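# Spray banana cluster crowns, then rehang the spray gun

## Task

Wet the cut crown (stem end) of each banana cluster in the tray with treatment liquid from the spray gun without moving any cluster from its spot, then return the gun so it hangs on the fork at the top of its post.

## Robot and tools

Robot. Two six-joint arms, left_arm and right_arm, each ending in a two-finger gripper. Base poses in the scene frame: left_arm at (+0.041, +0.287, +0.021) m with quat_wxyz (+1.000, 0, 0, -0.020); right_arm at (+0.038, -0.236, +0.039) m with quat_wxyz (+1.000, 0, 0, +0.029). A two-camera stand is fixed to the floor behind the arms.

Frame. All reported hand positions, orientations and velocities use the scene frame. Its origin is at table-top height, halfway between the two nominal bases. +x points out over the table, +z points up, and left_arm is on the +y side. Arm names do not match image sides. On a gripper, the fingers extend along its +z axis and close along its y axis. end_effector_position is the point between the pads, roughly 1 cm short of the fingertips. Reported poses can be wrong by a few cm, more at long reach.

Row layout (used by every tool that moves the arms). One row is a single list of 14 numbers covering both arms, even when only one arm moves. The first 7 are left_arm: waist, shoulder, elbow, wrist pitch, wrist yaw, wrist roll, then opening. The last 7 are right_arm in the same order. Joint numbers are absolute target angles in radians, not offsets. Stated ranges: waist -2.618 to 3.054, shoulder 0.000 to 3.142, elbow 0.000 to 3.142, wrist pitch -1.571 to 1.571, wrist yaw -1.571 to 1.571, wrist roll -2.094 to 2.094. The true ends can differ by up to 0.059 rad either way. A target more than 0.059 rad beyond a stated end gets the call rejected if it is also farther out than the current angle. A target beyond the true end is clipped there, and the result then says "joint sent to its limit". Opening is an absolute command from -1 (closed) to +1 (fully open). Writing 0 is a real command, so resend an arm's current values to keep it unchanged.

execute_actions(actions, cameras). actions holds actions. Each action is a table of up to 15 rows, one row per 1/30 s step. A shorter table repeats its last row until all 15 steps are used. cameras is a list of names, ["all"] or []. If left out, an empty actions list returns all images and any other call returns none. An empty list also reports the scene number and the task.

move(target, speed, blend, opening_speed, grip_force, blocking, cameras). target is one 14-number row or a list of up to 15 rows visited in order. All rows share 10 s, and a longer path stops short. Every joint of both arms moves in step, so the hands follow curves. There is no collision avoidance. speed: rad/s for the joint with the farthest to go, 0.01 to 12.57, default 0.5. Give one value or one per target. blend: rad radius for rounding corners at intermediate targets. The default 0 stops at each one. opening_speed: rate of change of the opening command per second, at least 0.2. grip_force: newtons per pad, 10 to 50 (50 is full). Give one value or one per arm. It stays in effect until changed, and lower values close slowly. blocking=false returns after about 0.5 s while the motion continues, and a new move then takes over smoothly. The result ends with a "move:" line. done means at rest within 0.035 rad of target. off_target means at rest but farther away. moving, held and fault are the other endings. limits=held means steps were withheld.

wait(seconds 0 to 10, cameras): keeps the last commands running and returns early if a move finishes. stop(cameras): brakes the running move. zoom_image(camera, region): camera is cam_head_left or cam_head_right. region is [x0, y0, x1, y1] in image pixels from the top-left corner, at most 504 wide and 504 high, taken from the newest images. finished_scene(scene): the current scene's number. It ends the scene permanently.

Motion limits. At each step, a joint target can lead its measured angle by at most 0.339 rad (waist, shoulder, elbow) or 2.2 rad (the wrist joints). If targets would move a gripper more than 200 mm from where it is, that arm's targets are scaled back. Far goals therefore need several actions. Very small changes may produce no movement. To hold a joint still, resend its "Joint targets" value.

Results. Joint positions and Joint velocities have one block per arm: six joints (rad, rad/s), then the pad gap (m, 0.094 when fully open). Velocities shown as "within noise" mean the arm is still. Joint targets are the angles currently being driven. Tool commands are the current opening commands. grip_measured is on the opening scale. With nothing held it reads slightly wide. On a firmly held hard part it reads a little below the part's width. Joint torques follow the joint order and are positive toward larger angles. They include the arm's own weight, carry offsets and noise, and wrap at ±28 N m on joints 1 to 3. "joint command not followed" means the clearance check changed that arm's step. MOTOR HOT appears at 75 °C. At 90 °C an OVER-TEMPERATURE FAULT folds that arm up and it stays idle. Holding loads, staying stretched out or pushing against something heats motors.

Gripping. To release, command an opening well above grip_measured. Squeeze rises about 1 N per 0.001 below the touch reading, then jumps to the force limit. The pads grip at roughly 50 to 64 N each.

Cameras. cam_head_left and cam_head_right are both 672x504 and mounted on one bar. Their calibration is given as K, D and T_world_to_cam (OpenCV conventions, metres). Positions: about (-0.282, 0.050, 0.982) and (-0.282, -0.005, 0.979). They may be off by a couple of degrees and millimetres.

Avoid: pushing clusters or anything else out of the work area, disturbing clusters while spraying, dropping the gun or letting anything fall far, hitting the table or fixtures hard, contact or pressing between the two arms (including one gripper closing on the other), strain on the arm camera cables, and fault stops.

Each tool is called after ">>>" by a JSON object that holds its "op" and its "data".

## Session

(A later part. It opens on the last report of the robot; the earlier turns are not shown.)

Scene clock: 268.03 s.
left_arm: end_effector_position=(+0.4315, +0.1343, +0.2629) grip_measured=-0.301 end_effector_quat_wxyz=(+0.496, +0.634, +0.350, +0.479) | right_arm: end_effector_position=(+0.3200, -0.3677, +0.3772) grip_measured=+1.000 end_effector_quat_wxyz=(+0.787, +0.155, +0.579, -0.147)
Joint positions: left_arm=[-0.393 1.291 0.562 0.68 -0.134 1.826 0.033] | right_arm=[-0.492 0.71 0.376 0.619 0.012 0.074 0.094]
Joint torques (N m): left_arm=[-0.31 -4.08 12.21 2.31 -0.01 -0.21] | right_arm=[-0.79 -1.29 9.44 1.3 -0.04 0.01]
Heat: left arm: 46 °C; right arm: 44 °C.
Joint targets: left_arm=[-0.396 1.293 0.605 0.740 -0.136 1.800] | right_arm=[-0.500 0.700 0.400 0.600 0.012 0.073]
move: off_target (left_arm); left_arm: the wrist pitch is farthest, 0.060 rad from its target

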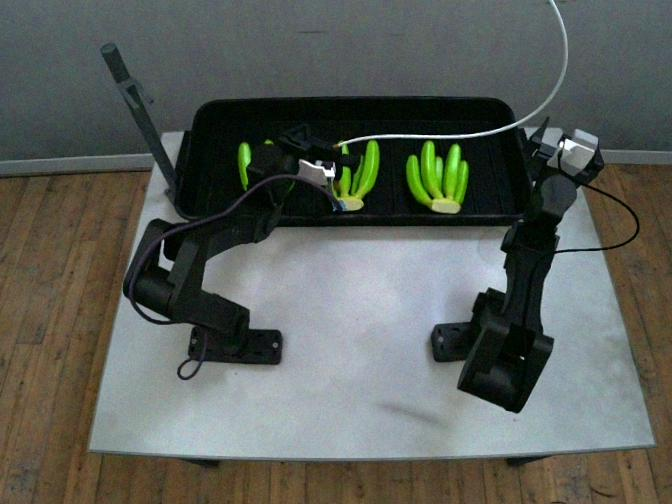

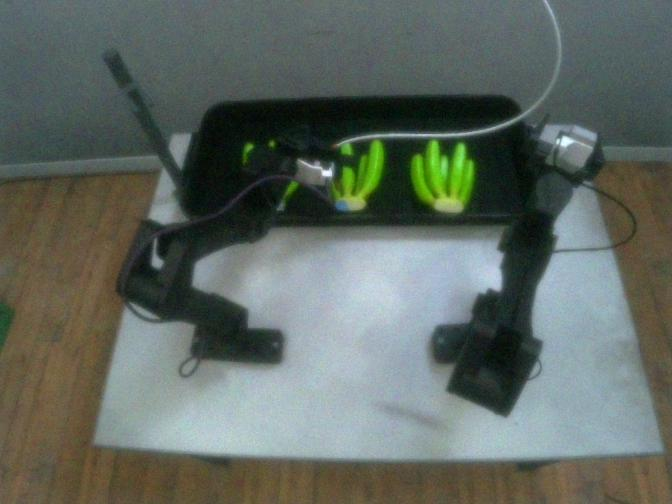

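>>> {"op": "move", "data": {"target": [[-0.43,1.293,0.605,0.74,-0.136,1.8,-0.7,-0.5,0.7,0.4,0.6,0.012,0.073,1],[-0.53,1.32,0.62,0.73,-0.136,1.8,-0.7,-0.5,0.7,0.4,0.6,0.012,0.073,1]], "speed": [0.1,0.05], "cameras": ["all"]}}

>>> {"op": "zoom_image", "data": {"camera": "cam_head_left", "region": [220, 110, 370, 230]}}

>>> {"op": "zoom_image", "data": {"camera": "cam_head_right", "region": [220, 110, 370, 230]}}

Scene clock: 278.83 s.
left_arm: end_effector_position=(+0.4130, +0.0827, +0.2596) grip_measured=-0.301 end_effector_quat_wxyz=(+0.523, +0.658, +0.310, +0.444) | right_arm: end_effector_position=(+0.3200, -0.3677, +0.3772) grip_measured=+1.000 end_effector_quat_wxyz=(+0.787, +0.155, +0.579, -0.147)
Joint positions: left_arm=[-0.522 1.317 0.577 0.68 -0.136 1.826 0.033] | right_arm=[-0.492 0.71 0.376 0.619 0.012 0.074 0.094]
Joint torques (N m): left_arm=[-0.96 -4.16 12.22 2.21 0 -0.23] | right_arm=[-0.64 -1.43 9.48 1.32 -0.03 0.01]
Heat: left arm: 46 °C; right arm: 43 °C.
Joint targets: left_arm=[-0.530 1.320 0.620 0.730 -0.136 1.800] | right_arm=[-0.500 0.700 0.400 0.600 0.012 0.073]
move: off_target (left_arm); left_arm: the wrist pitch is farthest, 0.050 rad from its target

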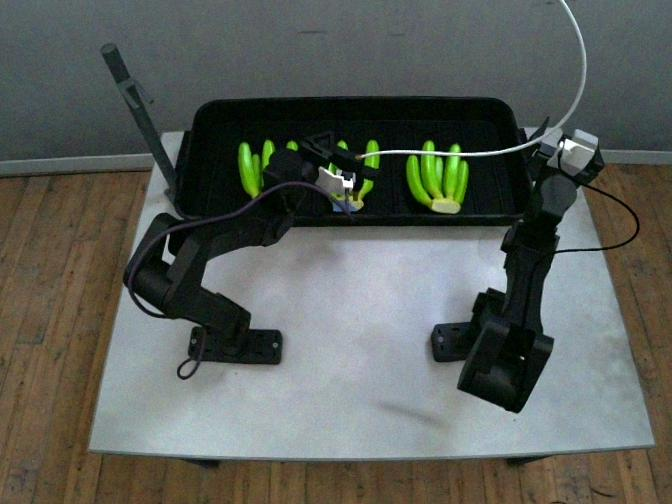

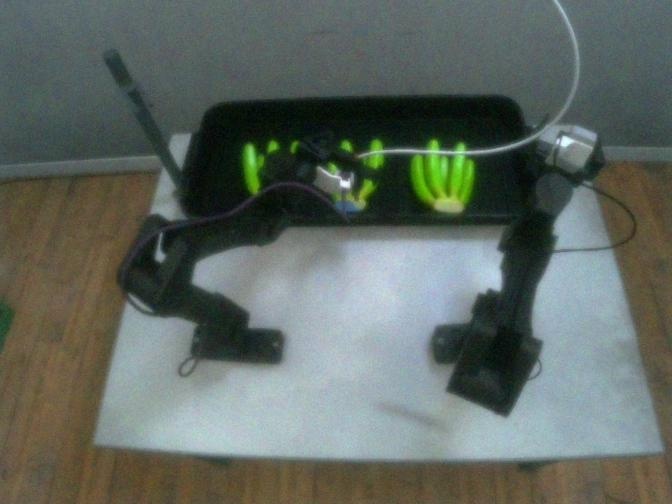

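Scaled by 3.360 from the camera's 672x504 image, which has a finer 960x720 frame.

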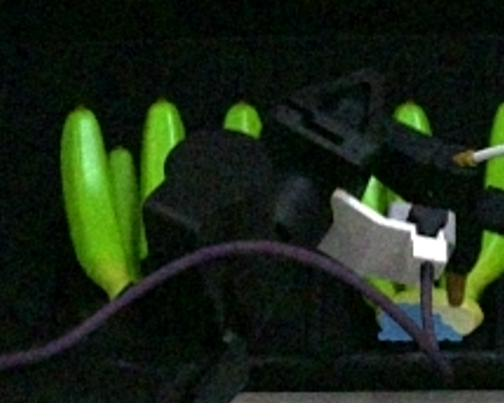

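Scaled by 3.360 from the camera's 672x504 image, which has a finer 960x720 frame.

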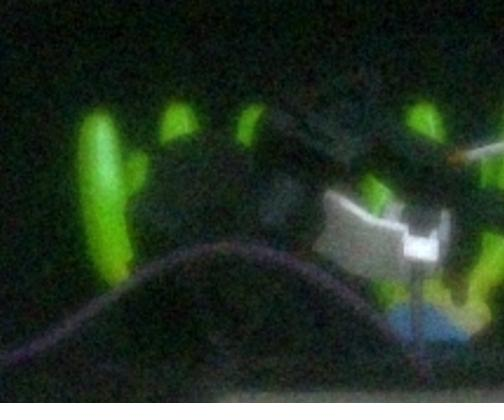

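>>> {"op": "move", "data": {"target": [[-0.60,1.41,0.70,0.72,-0.136,1.8,-0.7,-0.5,0.7,0.4,0.6,0.012,0.073,1],[-0.49,1.40,0.69,0.72,-0.136,1.8,-0.7,-0.5,0.7,0.4,0.6,0.012,0.073,1]], "speed": [0.08,0.08], "cameras": ["all"]}}

>>> {"op": "zoom_image", "data": {"camera": "cam_head_left", "region": [220, 110, 370, 230]}}

>>> {"op": "zoom_image", "data": {"camera": "cam_head_right", "region": [220, 110, 370, 230]}}

Scene clock: 290.90 s.
left_arm: end_effector_position=(+0.4371, +0.0819, +0.2605) grip_measured=-0.301 end_effector_quat_wxyz=(+0.514, +0.657, +0.321, +0.450) | right_arm: end_effector_position=(+0.3200, -0.3677, +0.3772) grip_measured=+1.000 end_effector_quat_wxyz=(+0.787, +0.155, +0.579, -0.147)
Joint positions: left_arm=[-0.496 1.406 0.657 0.68 -0.137 1.826 0.033] | right_arm=[-0.492 0.71 0.376 0.619 0.012 0.074 0.094]
Joint torques (N m): left_arm=[0.54 -5.72 11.11 2.12 0 -0.24] | right_arm=[-0.64 -1.5 9.59 1.29 0.02 0.02]
Heat: left arm: 46 °C; right arm: 43 °C.
Joint targets: left_arm=[-0.490 1.400 0.690 0.720 -0.136 1.800] | right_arm=[-0.500 0.700 0.400 0.600 0.012 0.073]
move: off_target (left_arm); left_arm: the wrist pitch is farthest, 0.040 rad from its target

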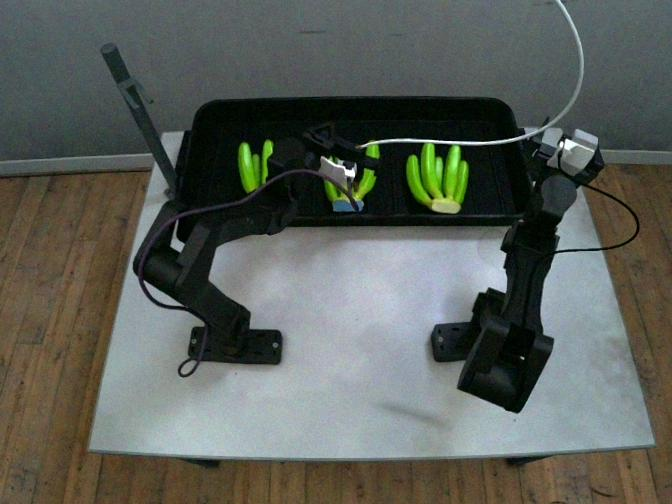

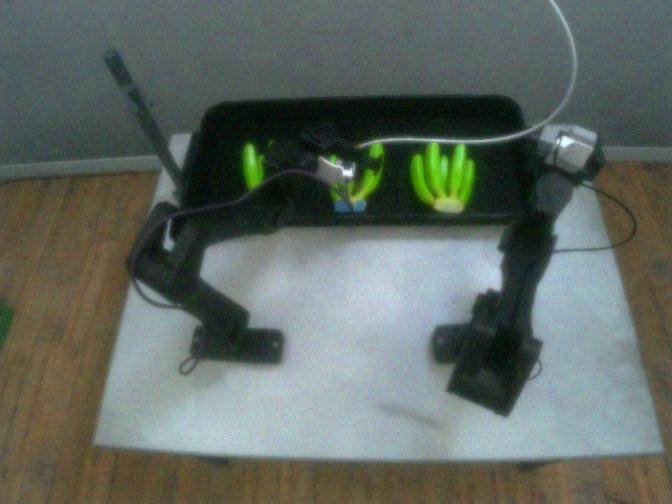

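Scaled by 3.360 from the camera's 672x504 image, which has a finer 960x720 frame.

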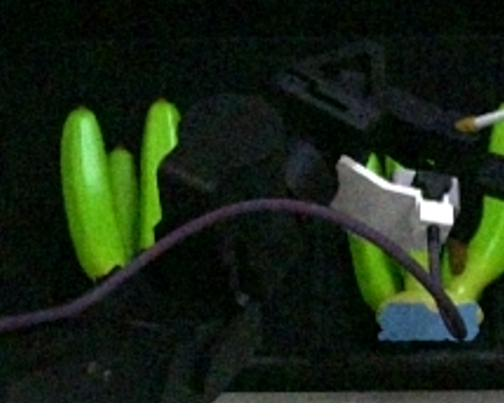

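Scaled by 3.360 from the camera's 672x504 image, which has a finer 960x720 frame.

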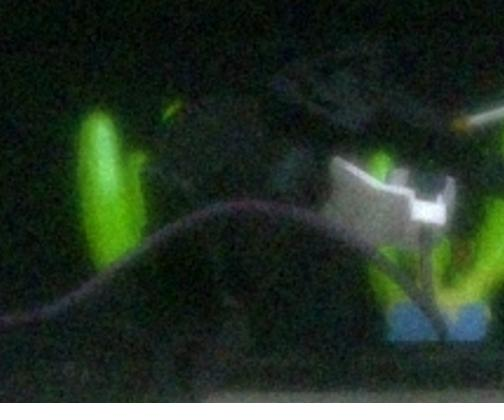

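>>> {"op": "move", "data": {"target": [[-0.80,1.96,1.34,0.70,-0.2,1.8,-0.7,-1.1,0.7,0.4,0.6,0.012,0.073,1],[-0.94,2.02,1.39,0.69,-0.2,1.8,-0.7,-1.1,0.7,0.4,0.6,0.012,0.073,1]], "speed": [0.5,0.08], "cameras": ["all"]}}

>>> {"op": "zoom_image", "data": {"camera": "cam_head_left", "region": [330, 110, 480, 230]}}

>>> {"op": "zoom_image", "data": {"camera": "cam_head_right", "region": [330, 110, 480, 230]}}

Scene clock: 311.53 s.
left_arm: end_effector_position=(+0.4127, -0.1968, +0.2732) grip_measured=-0.301 end_effector_quat_wxyz=(+0.608, +0.686, +0.188, +0.353) | right_arm: end_effector_position=(+0.1962, -0.5039, +0.3770) grip_measured=+1.000 end_effector_quat_wxyz=(+0.708, +0.319, +0.508, -0.373)
Joint positions: left_arm=[-0.936 2.007 1.346 0.65 -0.198 1.827 0.033] | right_arm=[-1.092 0.71 0.376 0.619 0.011 0.074 0.094]
Joint torques (N m): left_arm=[-0.32 -9.68 12.36 2.09 -0.04 -0.24] | right_arm=[-0.68 -1.31 9.73 1.32 -0.04 -0.01]
Motor temperatures (°C): left_arm=[27 33 36 47 26 26 29] | right_arm=[28 28 41 42 29 25 30]
Heat: left arm: 47 °C; right arm: 42 °C.
Joint targets: left_arm=[-0.940 2.020 1.390 0.690 -0.200 1.800] | right_arm=[-1.100 0.700 0.400 0.600 0.012 0.073]
move: off_target (left_arm); left_arm: the elbow is farthest, 0.044 rad from its target

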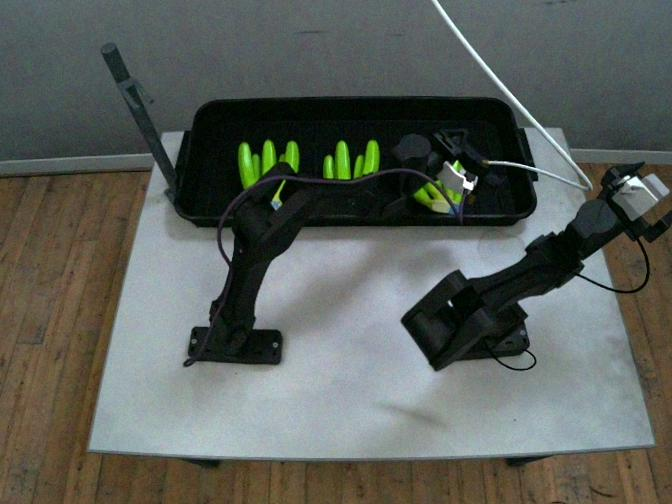

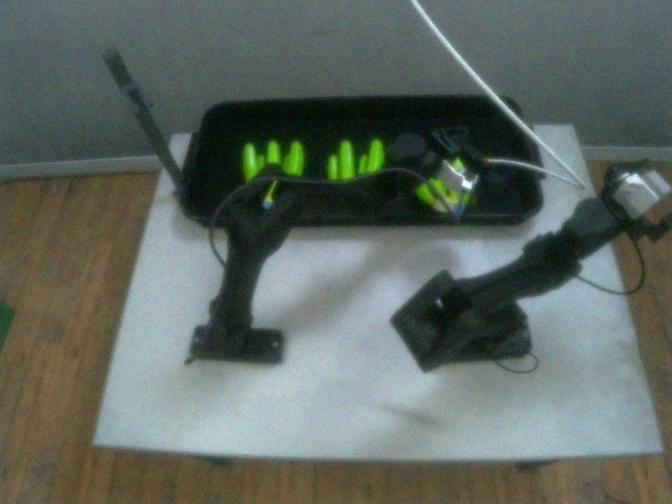

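Scaled by 3.360 from the camera's 672x504 image, which has a finer 960x720 frame.

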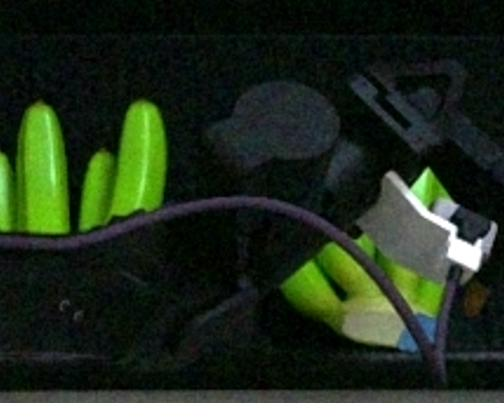

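Scaled by 3.360 from the camera's 672x504 image, which has a finer 960x720 frame.

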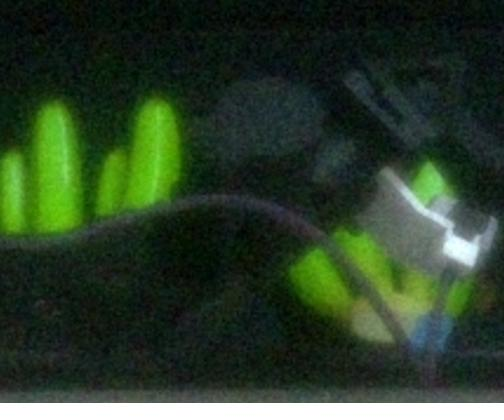

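>>> {"op": "move", "data": {"target": [[-0.89,1.895,1.205,0.75,-0.2,1.8,-0.7,-1.1,0.7,0.4,0.6,0.012,0.073,1],[-0.90,1.95,1.285,0.73,-0.2,1.8,-0.7,-1.1,0.7,0.4,0.6,0.012,0.073,1]], "speed": [0.06,0.06], "cameras": ["all"]}}

>>> {"op": "zoom_image", "data": {"camera": "cam_head_left", "region": [330, 110, 480, 230]}}

>>> {"op": "zoom_image", "data": {"camera": "cam_head_right", "region": [330, 110, 480, 230]}}

Scene clock: 327.57 s.
left_arm: end_effector_position=(+0.4198, -0.1669, +0.2680) grip_measured=-0.301 end_effector_quat_wxyz=(+0.599, +0.684, +0.201, +0.364) | right_arm: end_effector_position=(+0.1962, -0.5039, +0.3770) grip_measured=+1.000 end_effector_quat_wxyz=(+0.708, +0.319, +0.508, -0.373)
Joint positions: left_arm=[-0.897 1.949 1.243 0.689 -0.198 1.827 0.033] | right_arm=[-1.092 0.71 0.376 0.619 0.011 0.074 0.094]
Joint torques (N m): left_arm=[-0.24 -9.98 11.93 2.11 -0.03 -0.24] | right_arm=[-0.54 -1.36 9.54 1.34 -0.03 -0.02]
Heat: left arm: 48 °C; right arm: 42 °C.
Joint targets: left_arm=[-0.900 1.950 1.285 0.730 -0.200 1.800] | right_arm=[-1.100 0.700 0.400 0.600 0.012 0.073]
move: off_target (left_arm); left_arm: the elbow is farthest, 0.042 rad from its target

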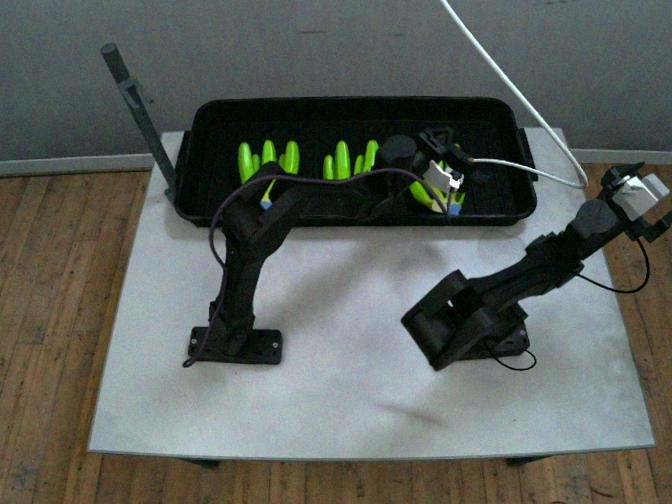

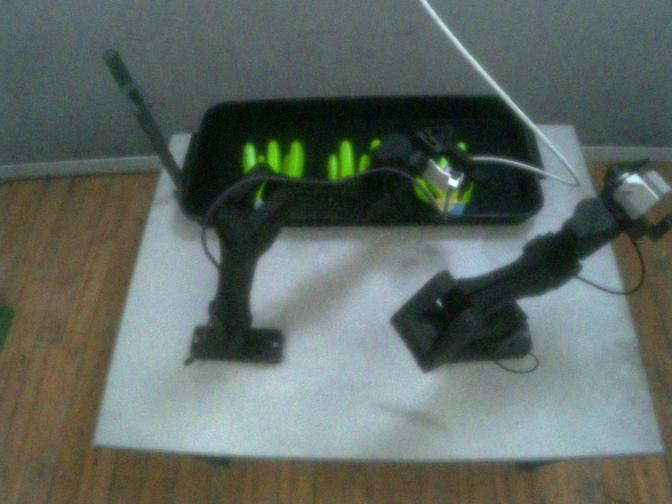

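Scaled by 3.360 from the camera's 672x504 image, which has a finer 960x720 frame.

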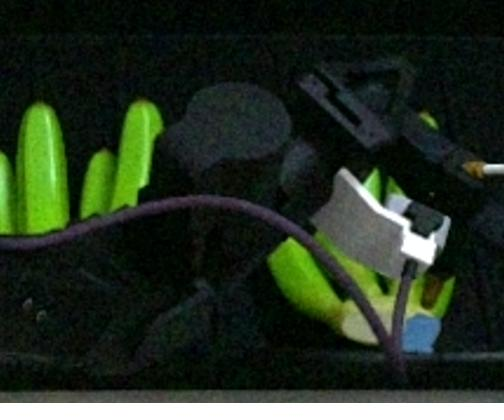

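Scaled by 3.360 from the camera's 672x504 image, which has a finer 960x720 frame.

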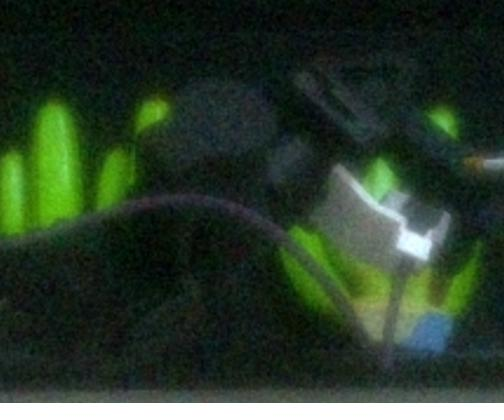

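>>> {"op": "move", "data": {"target": [[-0.845,1.825,1.10,0.785,-0.2,1.8,-0.7,-1.1,0.7,0.4,0.6,0.012,0.073,1],[-0.84,1.87,1.165,0.765,-0.2,1.8,-0.7,-1.1,0.7,0.4,0.6,0.012,0.073,1]], "speed": [0.06,0.06], "cameras": ["all"]}}

>>> {"op": "zoom_image", "data": {"camera": "cam_head_left", "region": [330, 110, 480, 230]}}

>>> {"op": "zoom_image", "data": {"camera": "cam_head_right", "region": [330, 110, 480, 230]}}

Scene clock: 341.70 s.
left_arm: end_effector_position=(+0.4271, -0.1291, +0.2608) grip_measured=-0.301 end_effector_quat_wxyz=(+0.586, +0.683, +0.219, +0.377) | right_arm: end_effector_position=(+0.1962, -0.5039, +0.3770) grip_measured=+1.000 end_effector_quat_wxyz=(+0.708, +0.319, +0.508, -0.373)
Joint positions: left_arm=[-0.847 1.877 1.125 0.723 -0.198 1.827 0.033] | right_arm=[-1.092 0.71 0.376 0.619 0.011 0.074 0.094]
Joint torques (N m): left_arm=[0.68 -9.84 11.92 2.15 -0.05 -0.26] | right_arm=[-0.53 -1.4 9.48 1.32 -0.02 0.01]
Motor temperatures (°C): left_arm=[27 38 35 48 26 26 29] | right_arm=[28 28 42 42 29 24 29]
Heat: left arm: 48 °C; right arm: 42 °C.
Joint targets: left_arm=[-0.840 1.870 1.165 0.765 -0.200 1.800] | right_arm=[-1.100 0.700 0.400 0.600 0.012 0.073]
move: off_target (left_arm); left_arm: the wrist pitch is farthest, 0.042 rad from its target

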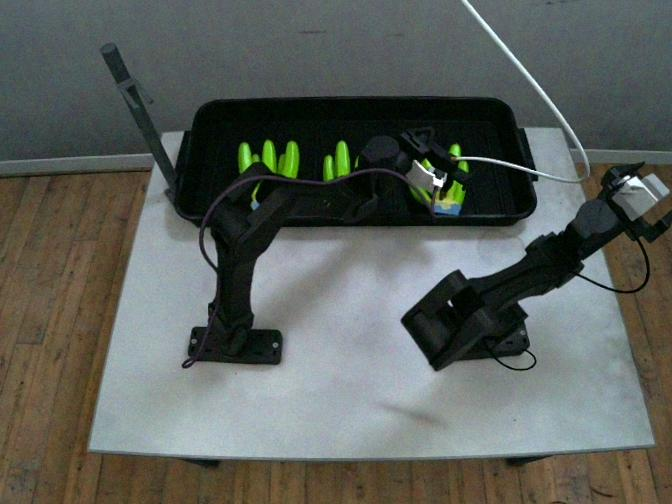

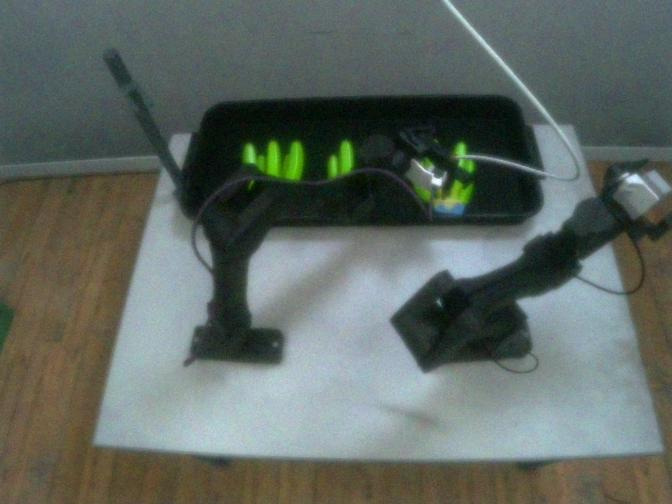

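Scaled by 3.360 from the camera's 672x504 image, which has a finer 960x720 frame.

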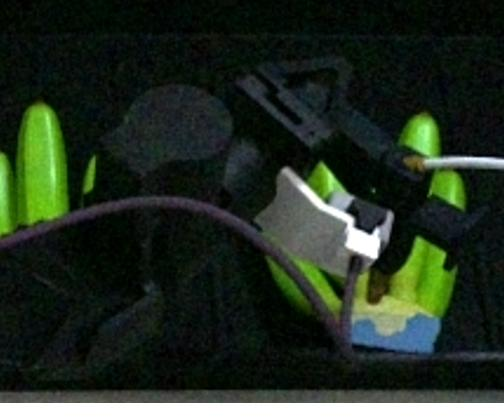

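Scaled by 3.360 from the camera's 672x504 image, which has a finer 960x720 frame.

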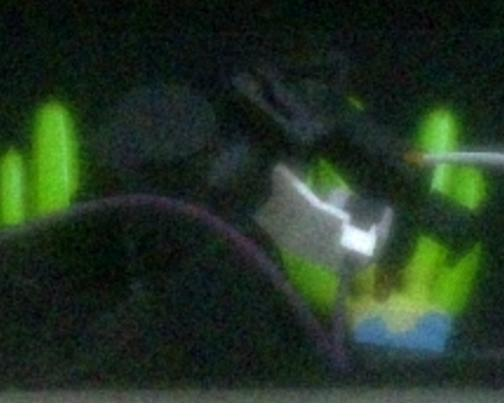

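>>> {"op": "move", "data": {"target": [[-0.815,1.907,1.22,0.75,-0.2,1.8,-0.7,-1.1,0.7,0.4,0.6,0.012,0.073,1],[-0.795,1.851,1.138,0.776,-0.2,1.8,-0.7,-1.1,0.7,0.4,0.6,0.012,0.073,1],[-0.86,2.02,1.384,0.70,-0.2,1.8,-0.7,-1.1,0.7,0.4,0.6,0.012,0.073,1]], "speed": [0.08,0.06,0.08], "cameras": ["all"]}}

>>> {"op": "zoom_image", "data": {"camera": "cam_head_left", "region": [330, 110, 480, 230]}}

>>> {"op": "zoom_image", "data": {"camera": "cam_head_right", "region": [330, 110, 480, 230]}}

>>> {"op": "zoom_image", "data": {"camera": "cam_head_left", "region": [230, 120, 380, 230]}}

Scene clock: 359.63 s.
left_arm: end_effector_position=(+0.4514, -0.1636, +0.2735) grip_measured=-0.301 end_effector_quat_wxyz=(+0.595, +0.675, +0.216, +0.379) | right_arm: end_effector_position=(+0.1962, -0.5039, +0.3770) grip_measured=+1.000 end_effector_quat_wxyz=(+0.708, +0.319, +0.508, -0.373)
Joint positions: left_arm=[-0.852 2.007 1.34 0.661 -0.199 1.827 0.033] | right_arm=[-1.092 0.71 0.376 0.619 0.011 0.074 0.094]
Joint torques (N m): left_arm=[-0.66 -9.65 12.36 2.07 -0.02 -0.26] | right_arm=[-0.65 -1.35 9.51 1.35 0 0.04]
Heat: left arm: 48 °C; right arm: 42 °C.
Joint targets: left_arm=[-0.860 2.020 1.384 0.700 -0.200 1.800] | right_arm=[-1.100 0.700 0.400 0.600 0.012 0.073]
move: off_target (left_arm); left_arm: the elbow is farthest, 0.044 rad from its target

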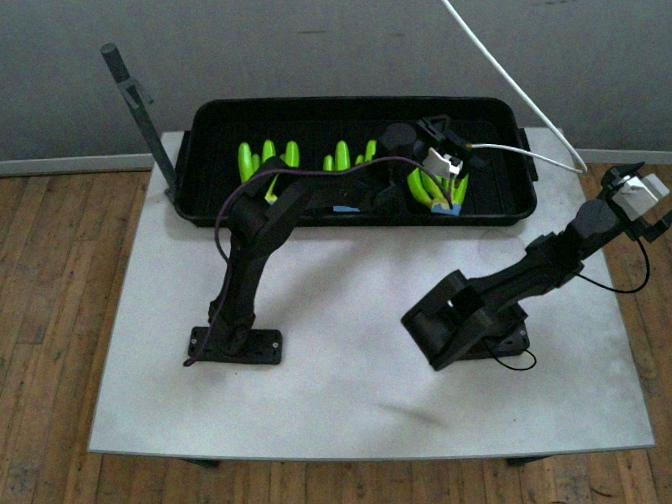

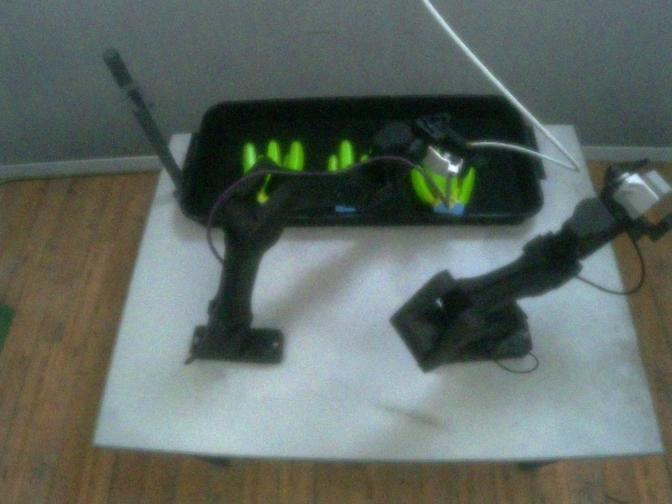

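Scaled by 3.360 from the camera's 672x504 image, which has a finer 960x720 frame.

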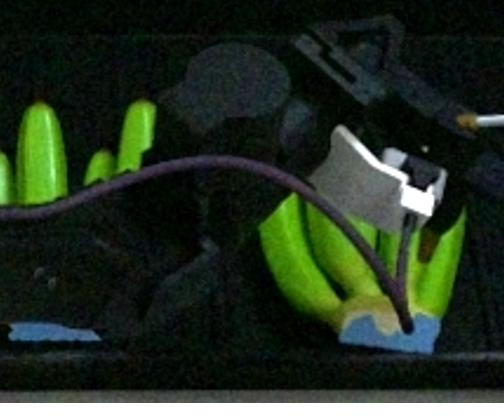

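Scaled by 3.360 from the camera's 672x504 image, which has a finer 960x720 frame.

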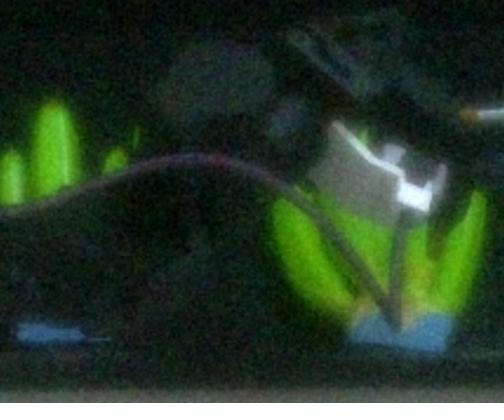

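Scaled by 3.360 from the camera's 672x504 image, which has a finer 960x720 frame.

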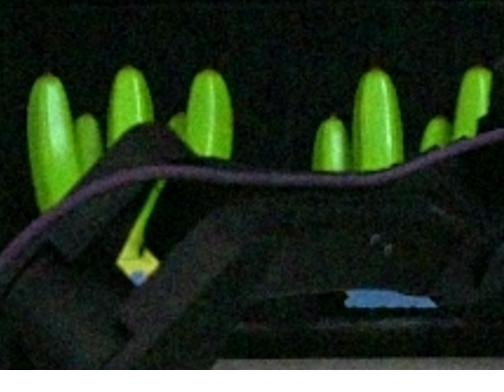

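>>> {"op": "move", "data": {"target": [[-0.82,1.99,1.335,0.715,-0.2,1.8,-0.7,-1.1,0.7,0.4,0.6,0.012,0.073,1],[-0.785,1.91,1.22,0.75,-0.2,1.8,-0.7,-1.1,0.7,0.4,0.6,0.012,0.073,1],[-0.1,1.2,0.6,0.65,0.1,1.8,-0.7,-1.1,0.7,0.4,0.6,0.012,0.073,1],[0.32,0.9,0.4,0.55,0.276,1.8,-0.7,-1.1,0.7,0.4,0.6,0.012,0.073,1]], "speed": [0.08,0.08,0.7,0.6], "blend": [0,0,0.1,0], "cameras": ["all"]}}

>>> {"op": "zoom_image", "data": {"camera": "cam_head_left", "region": [230, 120, 480, 230]}}

>>> {"op": "zoom_image", "data": {"camera": "cam_head_left", "region": [230, 170, 310, 230]}}

>>> {"op": "zoom_image", "data": {"camera": "cam_head_left", "region": [400, 170, 480, 230]}}

>>> {"op": "zoom_image", "data": {"camera": "cam_head_left", "region": [310, 170, 390, 230]}}

Scene clock: 375.53 s.
left_arm: end_effector_position=(+0.3882, +0.3397, +0.2836) grip_measured=-0.301 end_effector_quat_wxyz=(+0.425, +0.553, +0.437, +0.568) | right_arm: end_effector_position=(+0.1962, -0.5039, +0.3770) grip_measured=+1.000 end_effector_quat_wxyz=(+0.708, +0.319, +0.508, -0.373)
Joint positions: left_arm=[0.314 0.923 0.409 0.52 0.249 1.828 0.033] | right_arm=[-1.092 0.71 0.376 0.619 0.011 0.074 0.094]
Joint torques (N m): left_arm=[0.57 -3.54 7.61 1.98 0.31 -0.24] | right_arm=[-0.72 -1.29 9.74 1.34 0 0.06]
Heat: left arm: 47 °C; right arm: 43 °C.
Joint targets: left_arm=[0.320 0.900 0.400 0.550 0.276 1.800] | right_arm=[-1.100 0.700 0.400 0.600 0.012 0.073]
move: done

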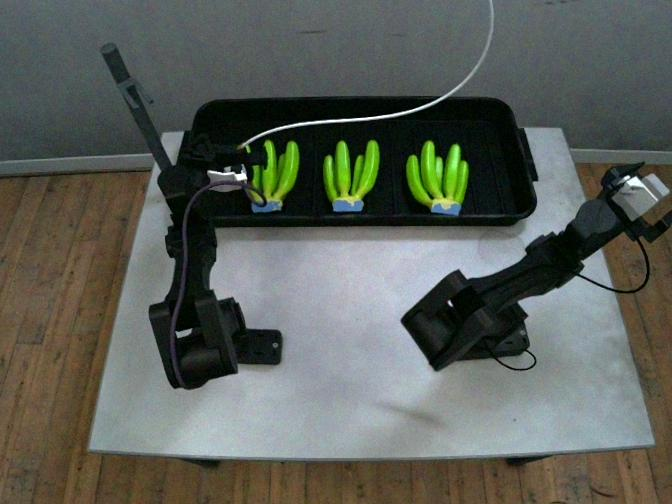

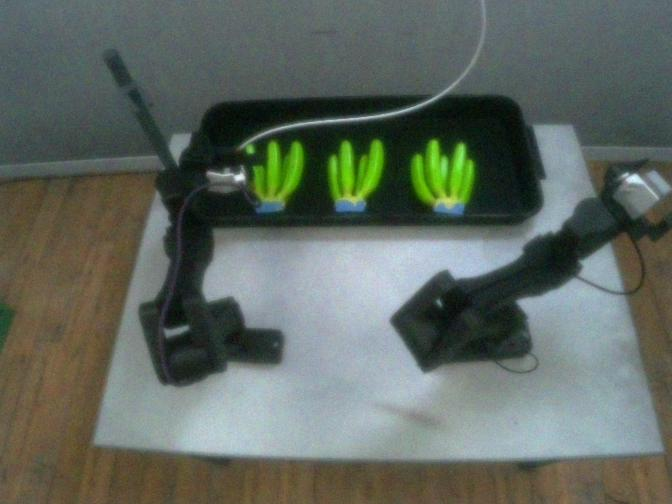

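Scaled by 2.016 from the camera's 672x504 image, which has a finer 960x720 frame.

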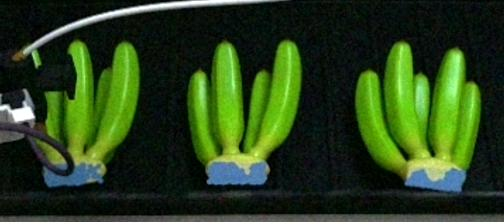

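Scaled by 6.300 from the camera's 672x504 image, which has a finer 960x720 frame.

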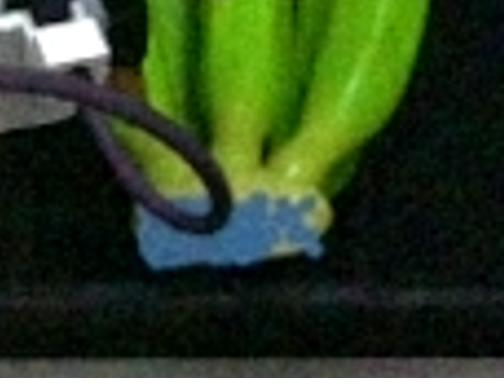

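Scaled by 6.300 from the camera's 672x504 image, which has a finer 960x720 frame.

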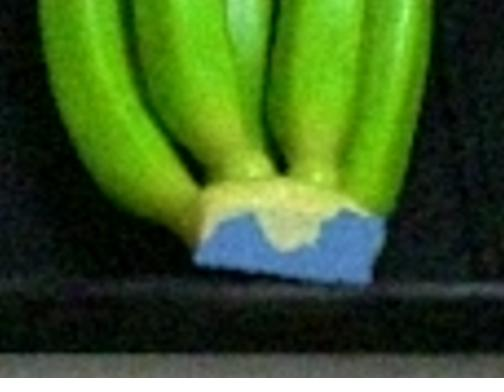

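Scaled by 6.300 from the camera's 672x504 image, which has a finer 960x720 frame.

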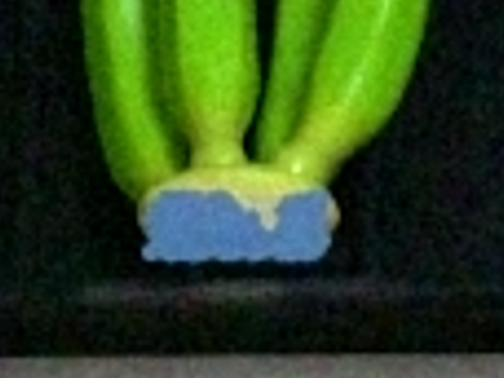

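>>> {"op": "move", "data": {"target": [[0.30,1.03,0.45,0.59,0.265,1.8,-0.7,-1.1,0.7,0.4,0.6,0.012,0.073,1],[0.20,1.03,0.45,0.59,0.265,1.8,-0.7,-1.1,0.7,0.4,0.6,0.012,0.073,1],[0.20,1.06,0.47,0.59,0.265,1.8,-0.7,-1.1,0.7,0.4,0.6,0.012,0.073,1],[0.29,1.06,0.47,0.59,0.265,1.8,-0.7,-1.1,0.7,0.4,0.6,0.012,0.073,1]], "speed": [0.3,0.06,0.1,0.1]}}

>>> {"op": "move", "data": {"target": [[-0.48,1.415,0.71,0.71,-0.136,1.8,-0.7,-1.1,0.7,0.4,0.6,0.012,0.073,1],[-0.60,1.425,0.72,0.71,-0.136,1.8,-0.7,-1.1,0.7,0.4,0.6,0.012,0.073,1],[-0.50,1.38,0.67,0.72,-0.136,1.8,-0.7,-1.1,0.7,0.4,0.6,0.012,0.073,1]], "speed": [0.6,0.06,0.07]}}

>>> {"op": "move", "data": {"target": [[-0.805,1.90,1.23,0.745,-0.2,1.8,-0.7,-1.1,0.7,0.4,0.6,0.012,0.073,1],[-0.85,2.03,1.405,0.69,-0.2,1.8,-0.7,-1.1,0.7,0.4,0.6,0.012,0.073,1],[-0.815,1.90,1.22,0.75,-0.2,1.8,-0.7,-1.1,0.7,0.4,0.6,0.012,0.073,1]], "speed": [0.5,0.05,0.07]}}

>>> {"op": "move", "data": {"target": [[-0.1,1.2,0.6,0.65,0.1,1.8,-0.7,-1.1,0.7,0.4,0.6,0.012,0.073,1],[0.5,0.80,0.4,0.54,0.03,1.6,-0.7,-1.1,0.7,0.4,0.6,0.012,0.073,1],[0.5,0.80,0.40,0.54,0.03,0.2,-0.7,-1.1,0.7,0.4,0.6,0.012,0.073,1]], "speed": [0.8,0.8,0.9], "blend": [0.1,0.1,0], "cameras": ["all"]}}

>>> {"op": "zoom_image", "data": {"camera": "cam_head_left", "region": [230, 170, 310, 230]}}

>>> {"op": "zoom_image", "data": {"camera": "cam_head_left", "region": [310, 170, 390, 230]}}

>>> {"op": "zoom_image", "data": {"camera": "cam_head_left", "region": [400, 170, 480, 230]}}

>>> {"op": "zoom_image", "data": {"camera": "cam_head_left", "region": [90, 40, 240, 190]}}

>>> {"op": "zoom_image", "data": {"camera": "cam_head_right", "region": [90, 40, 240, 190]}}

Scene clock: 418.10 s.
left_arm: end_effector_position=(+0.4086, +0.3335, +0.2520) grip_measured=-0.301 end_effector_quat_wxyz=(+0.420, +0.580, +0.454, +0.529) | right_arm: end_effector_position=(+0.1962, -0.5039, +0.3770) grip_measured=+1.000 end_effector_quat_wxyz=(+0.708, +0.319, +0.508, -0.373)
Joint positions: left_arm=[0.283 1.059 0.428 0.542 0.25 1.828 0.033] | right_arm=[-1.092 0.71 0.376 0.619 0.011 0.074 0.094]
Joint torques (N m): left_arm=[0.62 -2.36 12.33 2.17 0.19 -0.27] | right_arm=[-0.65 -1.24 9.42 1.29 0.02 0]
Heat: left arm: 49 °C; right arm: 44 °C.
Joint targets: left_arm=[0.290 1.060 0.470 0.590 0.265 1.800] | right_arm=[-1.100 0.700 0.400 0.600 0.012 0.073]
move: off_target (left_arm); left_arm: the wrist pitch is farthest, 0.048 rad from its target

Scene clock: 424.27 s.
left_arm: end_effector_position=(+0.4385, +0.0756, +0.2587) grip_measured=-0.301 end_effector_quat_wxyz=(+0.511, +0.663, +0.318, +0.445) | right_arm: end_effector_position=(+0.1962, -0.5039, +0.3770) grip_measured=+1.000 end_effector_quat_wxyz=(+0.708, +0.319, +0.508, -0.373)
Joint positions: left_arm=[-0.506 1.42 0.677 0.66 -0.137 1.828 0.033] | right_arm=[-1.092 0.71 0.376 0.619 0.011 0.074 0.094]
Joint torques (N m): left_arm=[0.62 -8.8 7.24 2.3 -0.02 -0.26] | right_arm=[-0.65 -1.29 9.54 1.32 -0.04 0]
Heat: left arm: 49 °C; right arm: 44 °C.
Joint targets: left_arm=[-0.500 1.380 0.670 0.720 -0.136 1.800] | right_arm=[-1.100 0.700 0.400 0.600 0.012 0.073]
move: off_target (left_arm); left_arm: the wrist pitch is farthest, 0.060 rad from its target

Scene clock: 432.80 s.
left_arm: end_effector_position=(+0.4519, -0.1364, +0.2580) grip_measured=-0.301 end_effector_quat_wxyz=(+0.579, +0.683, +0.227, +0.384) | right_arm: end_effector_position=(+0.1962, -0.5039, +0.3770) grip_measured=+1.000 end_effector_quat_wxyz=(+0.708, +0.319, +0.508, -0.373)
Joint positions: left_arm=[-0.822 1.954 1.228 0.69 -0.197 1.828 0.033] | right_arm=[-1.092 0.71 0.376 0.619 0.011 0.074 0.094]
Joint torques (N m): left_arm=[0.85 -14.87 7.12 2.3 -0.04 -0.26] | right_arm=[-0.55 -1.54 9.39 1.34 -0.03 -0.03]
Heat: left arm: 49 °C; right arm: 44 °C.
Joint targets: left_arm=[-0.815 1.900 1.220 0.750 -0.200 1.800] | right_arm=[-1.100 0.700 0.400 0.600 0.012 0.073]
move: off_target (left_arm); left_arm: the wrist pitch is farthest, 0.060 rad from its target

Scene clock: 436.93 s.
left_arm: end_effector_position=(+0.3468, +0.4320, +0.3094) grip_measured=-0.301 end_effector_quat_wxyz=(+0.697, -0.071, +0.675, +0.233) | right_arm: end_effector_position=(+0.1962, -0.5039, +0.3770) grip_measured=+1.000 end_effector_quat_wxyz=(+0.708, +0.319, +0.508, -0.373)
Joint positions: left_arm=[0.494 0.822 0.408 0.493 0.028 0.216 0.033] | right_arm=[-1.092 0.71 0.376 0.619 0.011 0.074 0.094]
Joint torques (N m): left_arm=[0.55 -2.85 7.71 2.16 0.04 -0.13] | right_arm=[-0.68 -1.4 9.58 1.31 0 0.02]
Heat: left arm: 49 °C; right arm: 44 °C.
Joint targets: left_arm=[0.500 0.800 0.400 0.540 0.030 0.200] | right_arm=[-1.100 0.700 0.400 0.600 0.012 0.073]
move: off_target (left_arm); left_arm: the wrist pitch is farthest, 0.047 rad from its target

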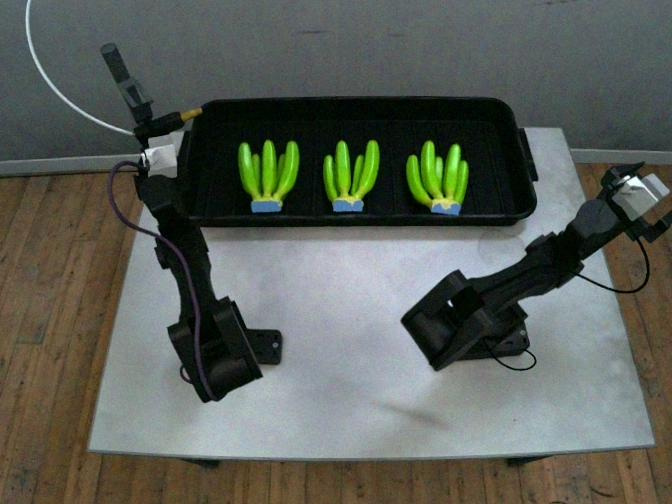

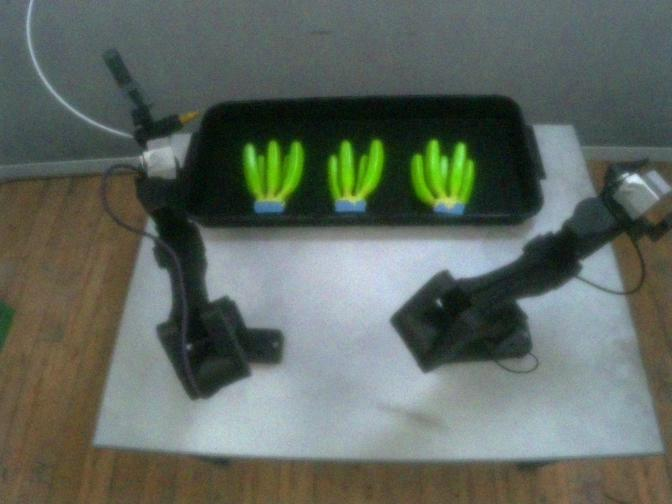

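Scaled by 6.300 from the camera's 672x504 image, which has a finer 960x720 frame.

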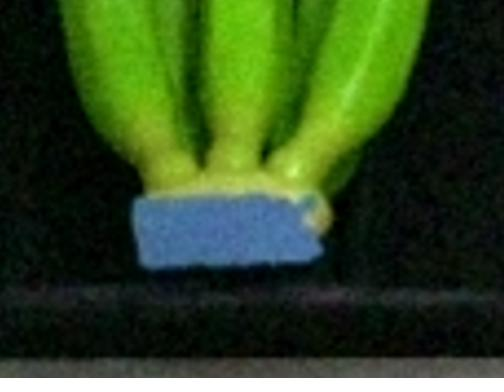

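Scaled by 6.300 from the camera's 672x504 image, which has a finer 960x720 frame.

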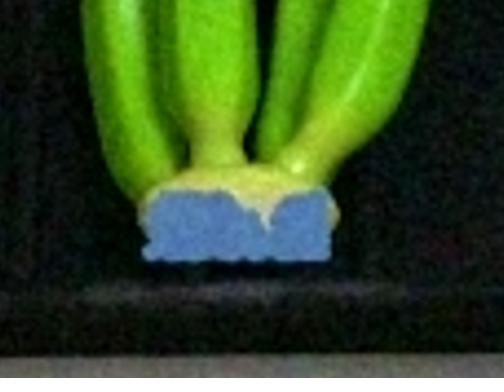

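Scaled by 6.300 from the camera's 672x504 image, which has a finer 960x720 frame.

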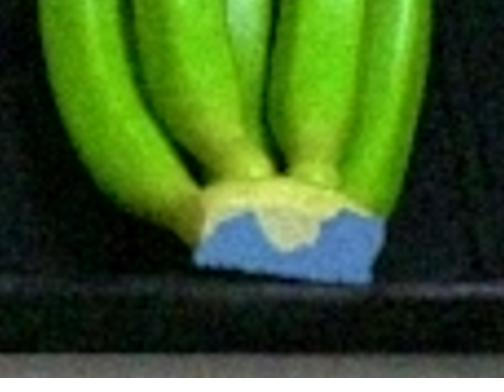

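Scaled by 3.360 from the camera's 672x504 image, which has a finer 960x720 frame.

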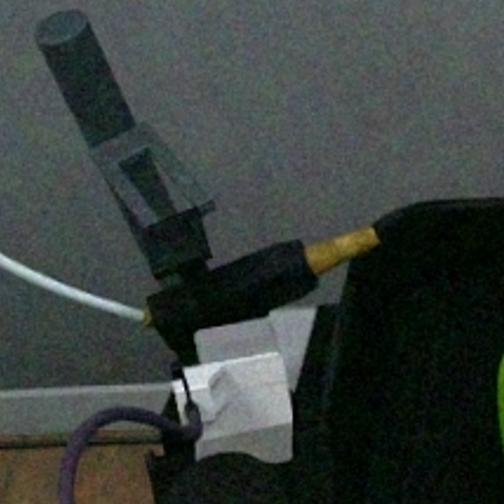

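Scaled by 3.360 from the camera's 672x504 image, which has a finer 960x720 frame.

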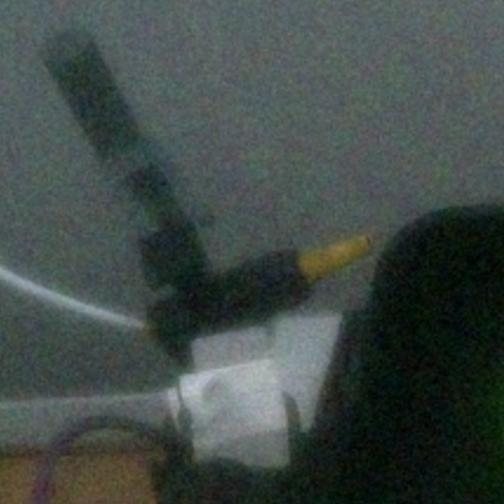

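>>> {"op": "move", "data": {"target": [[0.45,0.85,0.42,0.55,0.05,1.6,-0.7,-1.1,0.7,0.4,0.6,0.012,0.073,1],[-0.1,1.2,0.6,0.65,0.1,1.8,-0.7,-1.1,0.7,0.4,0.6,0.012,0.073,1],[-0.86,1.91,1.22,0.75,-0.2,1.8,-0.7,-1.1,0.7,0.4,0.6,0.012,0.073,1]], "speed": [0.9,0.8,0.8], "blend": [0.1,0.1,0]}}

>>> {"op": "move", "data": {"target": [[-0.855,1.94,1.27,0.74,-0.2,1.8,-0.7,-1.1,0.7,0.4,0.6,0.012,0.073,1],[-0.835,1.965,1.305,0.73,-0.2,1.8,-0.7,-1.1,0.7,0.4,0.6,0.012,0.073,1],[-0.83,1.93,1.255,0.74,-0.2,1.8,-0.7,-1.1,0.7,0.4,0.6,0.012,0.073,1]], "speed": 0.05}}

>>> {"op": "move", "data": {"target": [[-0.1,1.2,0.6,0.65,0.1,1.8,-0.7,-1.1,0.7,0.4,0.6,0.012,0.073,1],[0.5,0.80,0.4,0.54,0.03,1.6,-0.7,-1.1,0.7,0.4,0.6,0.012,0.073,1],[0.5,0.80,0.40,0.54,0.03,0.2,-0.7,-1.1,0.7,0.4,0.6,0.012,0.073,1]], "speed": [0.8,0.8,0.9], "blend": [0.1,0.1,0], "cameras": ["all"]}}

>>> {"op": "zoom_image", "data": {"camera": "cam_head_left", "region": [400, 170, 480, 230]}}

Scene clock: 461.60 s.
left_arm: end_effector_position=(+0.4261, -0.1440, +0.2622) grip_measured=-0.301 end_effector_quat_wxyz=(+0.588, +0.687, +0.213, +0.370) | right_arm: end_effector_position=(+0.1962, -0.5039, +0.3770) grip_measured=+1.000 end_effector_quat_wxyz=(+0.708, +0.319, +0.508, -0.373)
Joint positions: left_arm=[-0.864 1.906 1.178 0.692 -0.195 1.826 0.033] | right_arm=[-1.092 0.71 0.376 0.619 0.011 0.074 0.094]
Joint torques (N m): left_arm=[0.42 -9.37 11.99 2.27 -0.05 -0.23] | right_arm=[-0.73 -1.59 9.52 1.32 -0.01 0.03]
Motor temperatures (°C): left_arm=[27 33 34 51 26 26 30] | right_arm=[27 27 44 41 29 24 29]
Heat: left arm: 51 °C; right arm: 44 °C.
Joint targets: left_arm=[-0.860 1.910 1.220 0.750 -0.200 1.800] | right_arm=[-1.100 0.700 0.400 0.600 0.012 0.073]
move: off_target (left_arm); left_arm: the wrist pitch is farthest, 0.058 rad from its target

Scene clock: 465.07 s.
left_arm: end_effector_position=(+0.4479, -0.1455, +0.2746) grip_measured=-0.301 end_effector_quat_wxyz=(+0.594, +0.672, +0.221, +0.383) | right_arm: end_effector_position=(+0.1962, -0.5039, +0.3770) grip_measured=+1.000 end_effector_quat_wxyz=(+0.708, +0.319, +0.508, -0.373)
Joint positions: left_arm=[-0.837 1.953 1.261 0.69 -0.196 1.826 0.033] | right_arm=[-1.092 0.71 0.376 0.619 0.011 0.074 0.094]
Joint torques (N m): left_arm=[0.8 -12.08 7.34 2.2 -0.06 -0.24] | right_arm=[-0.8 -1.39 9.4 1.29 -0.01 0.01]
Heat: left arm: 51 °C; right arm: 44 °C.
Joint targets: left_arm=[-0.830 1.930 1.255 0.740 -0.200 1.800] | right_arm=[-1.100 0.700 0.400 0.600 0.012 0.073]
move: off_target (left_arm); left_arm: the wrist pitch is farthest, 0.050 rad from its target

Scene clock: 469.20 s.
left_arm: end_effector_position=(+0.3468, +0.4320, +0.3094) grip_measured=-0.301 end_effector_quat_wxyz=(+0.697, -0.071, +0.675, +0.233) | right_arm: end_effector_position=(+0.1962, -0.5039, +0.3770) grip_measured=+1.000 end_effector_quat_wxyz=(+0.708, +0.319, +0.508, -0.373)
Joint positions: left_arm=[0.494 0.822 0.408 0.493 0.028 0.216 0.033] | right_arm=[-1.092 0.71 0.376 0.619 0.011 0.074 0.094]
Joint torques (N m): left_arm=[0.59 -2.84 7.75 2.15 0.02 -0.08] | right_arm=[-0.53 -1.43 9.68 1.33 0 0.01]
Heat: left arm: 51 °C; right arm: 45 °C.
Joint targets: left_arm=[0.500 0.800 0.400 0.540 0.030 0.200] | right_arm=[-1.100 0.700 0.400 0.600 0.012 0.073]
move: off_target (left_arm); left_arm: the wrist pitch is farthest, 0.047 rad from its target

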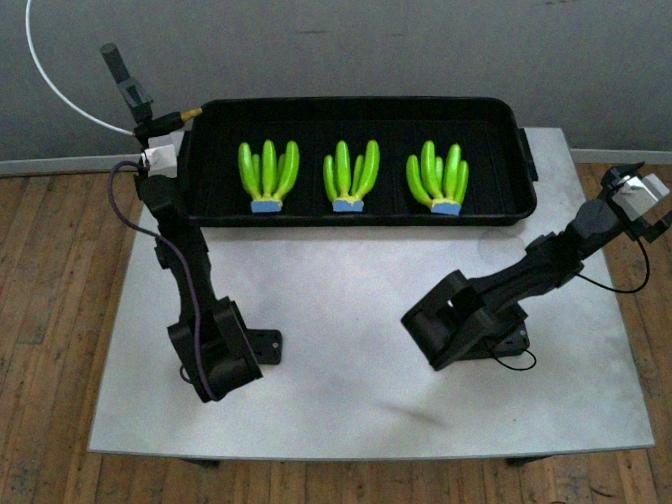

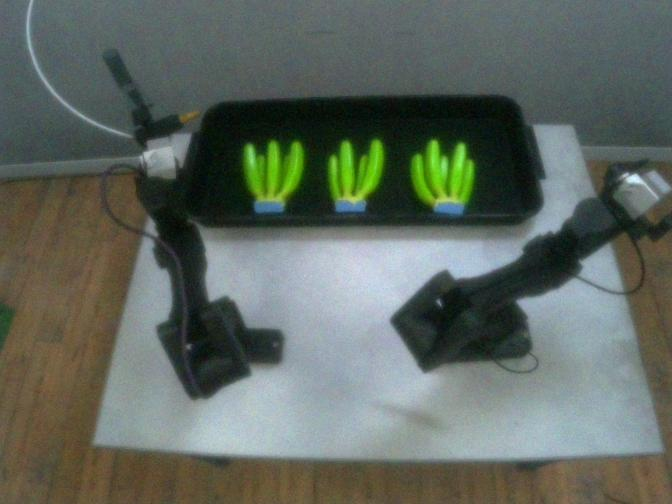

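Scaled by 6.300 from the camera's 672x504 image, which has a finer 960x720 frame.

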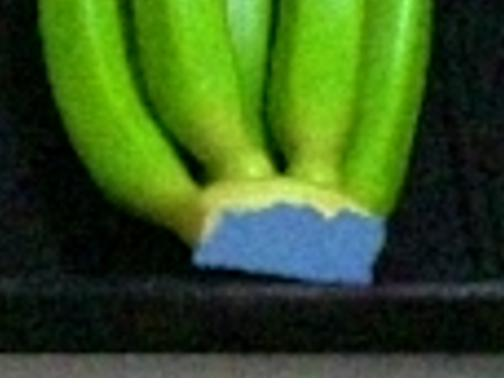

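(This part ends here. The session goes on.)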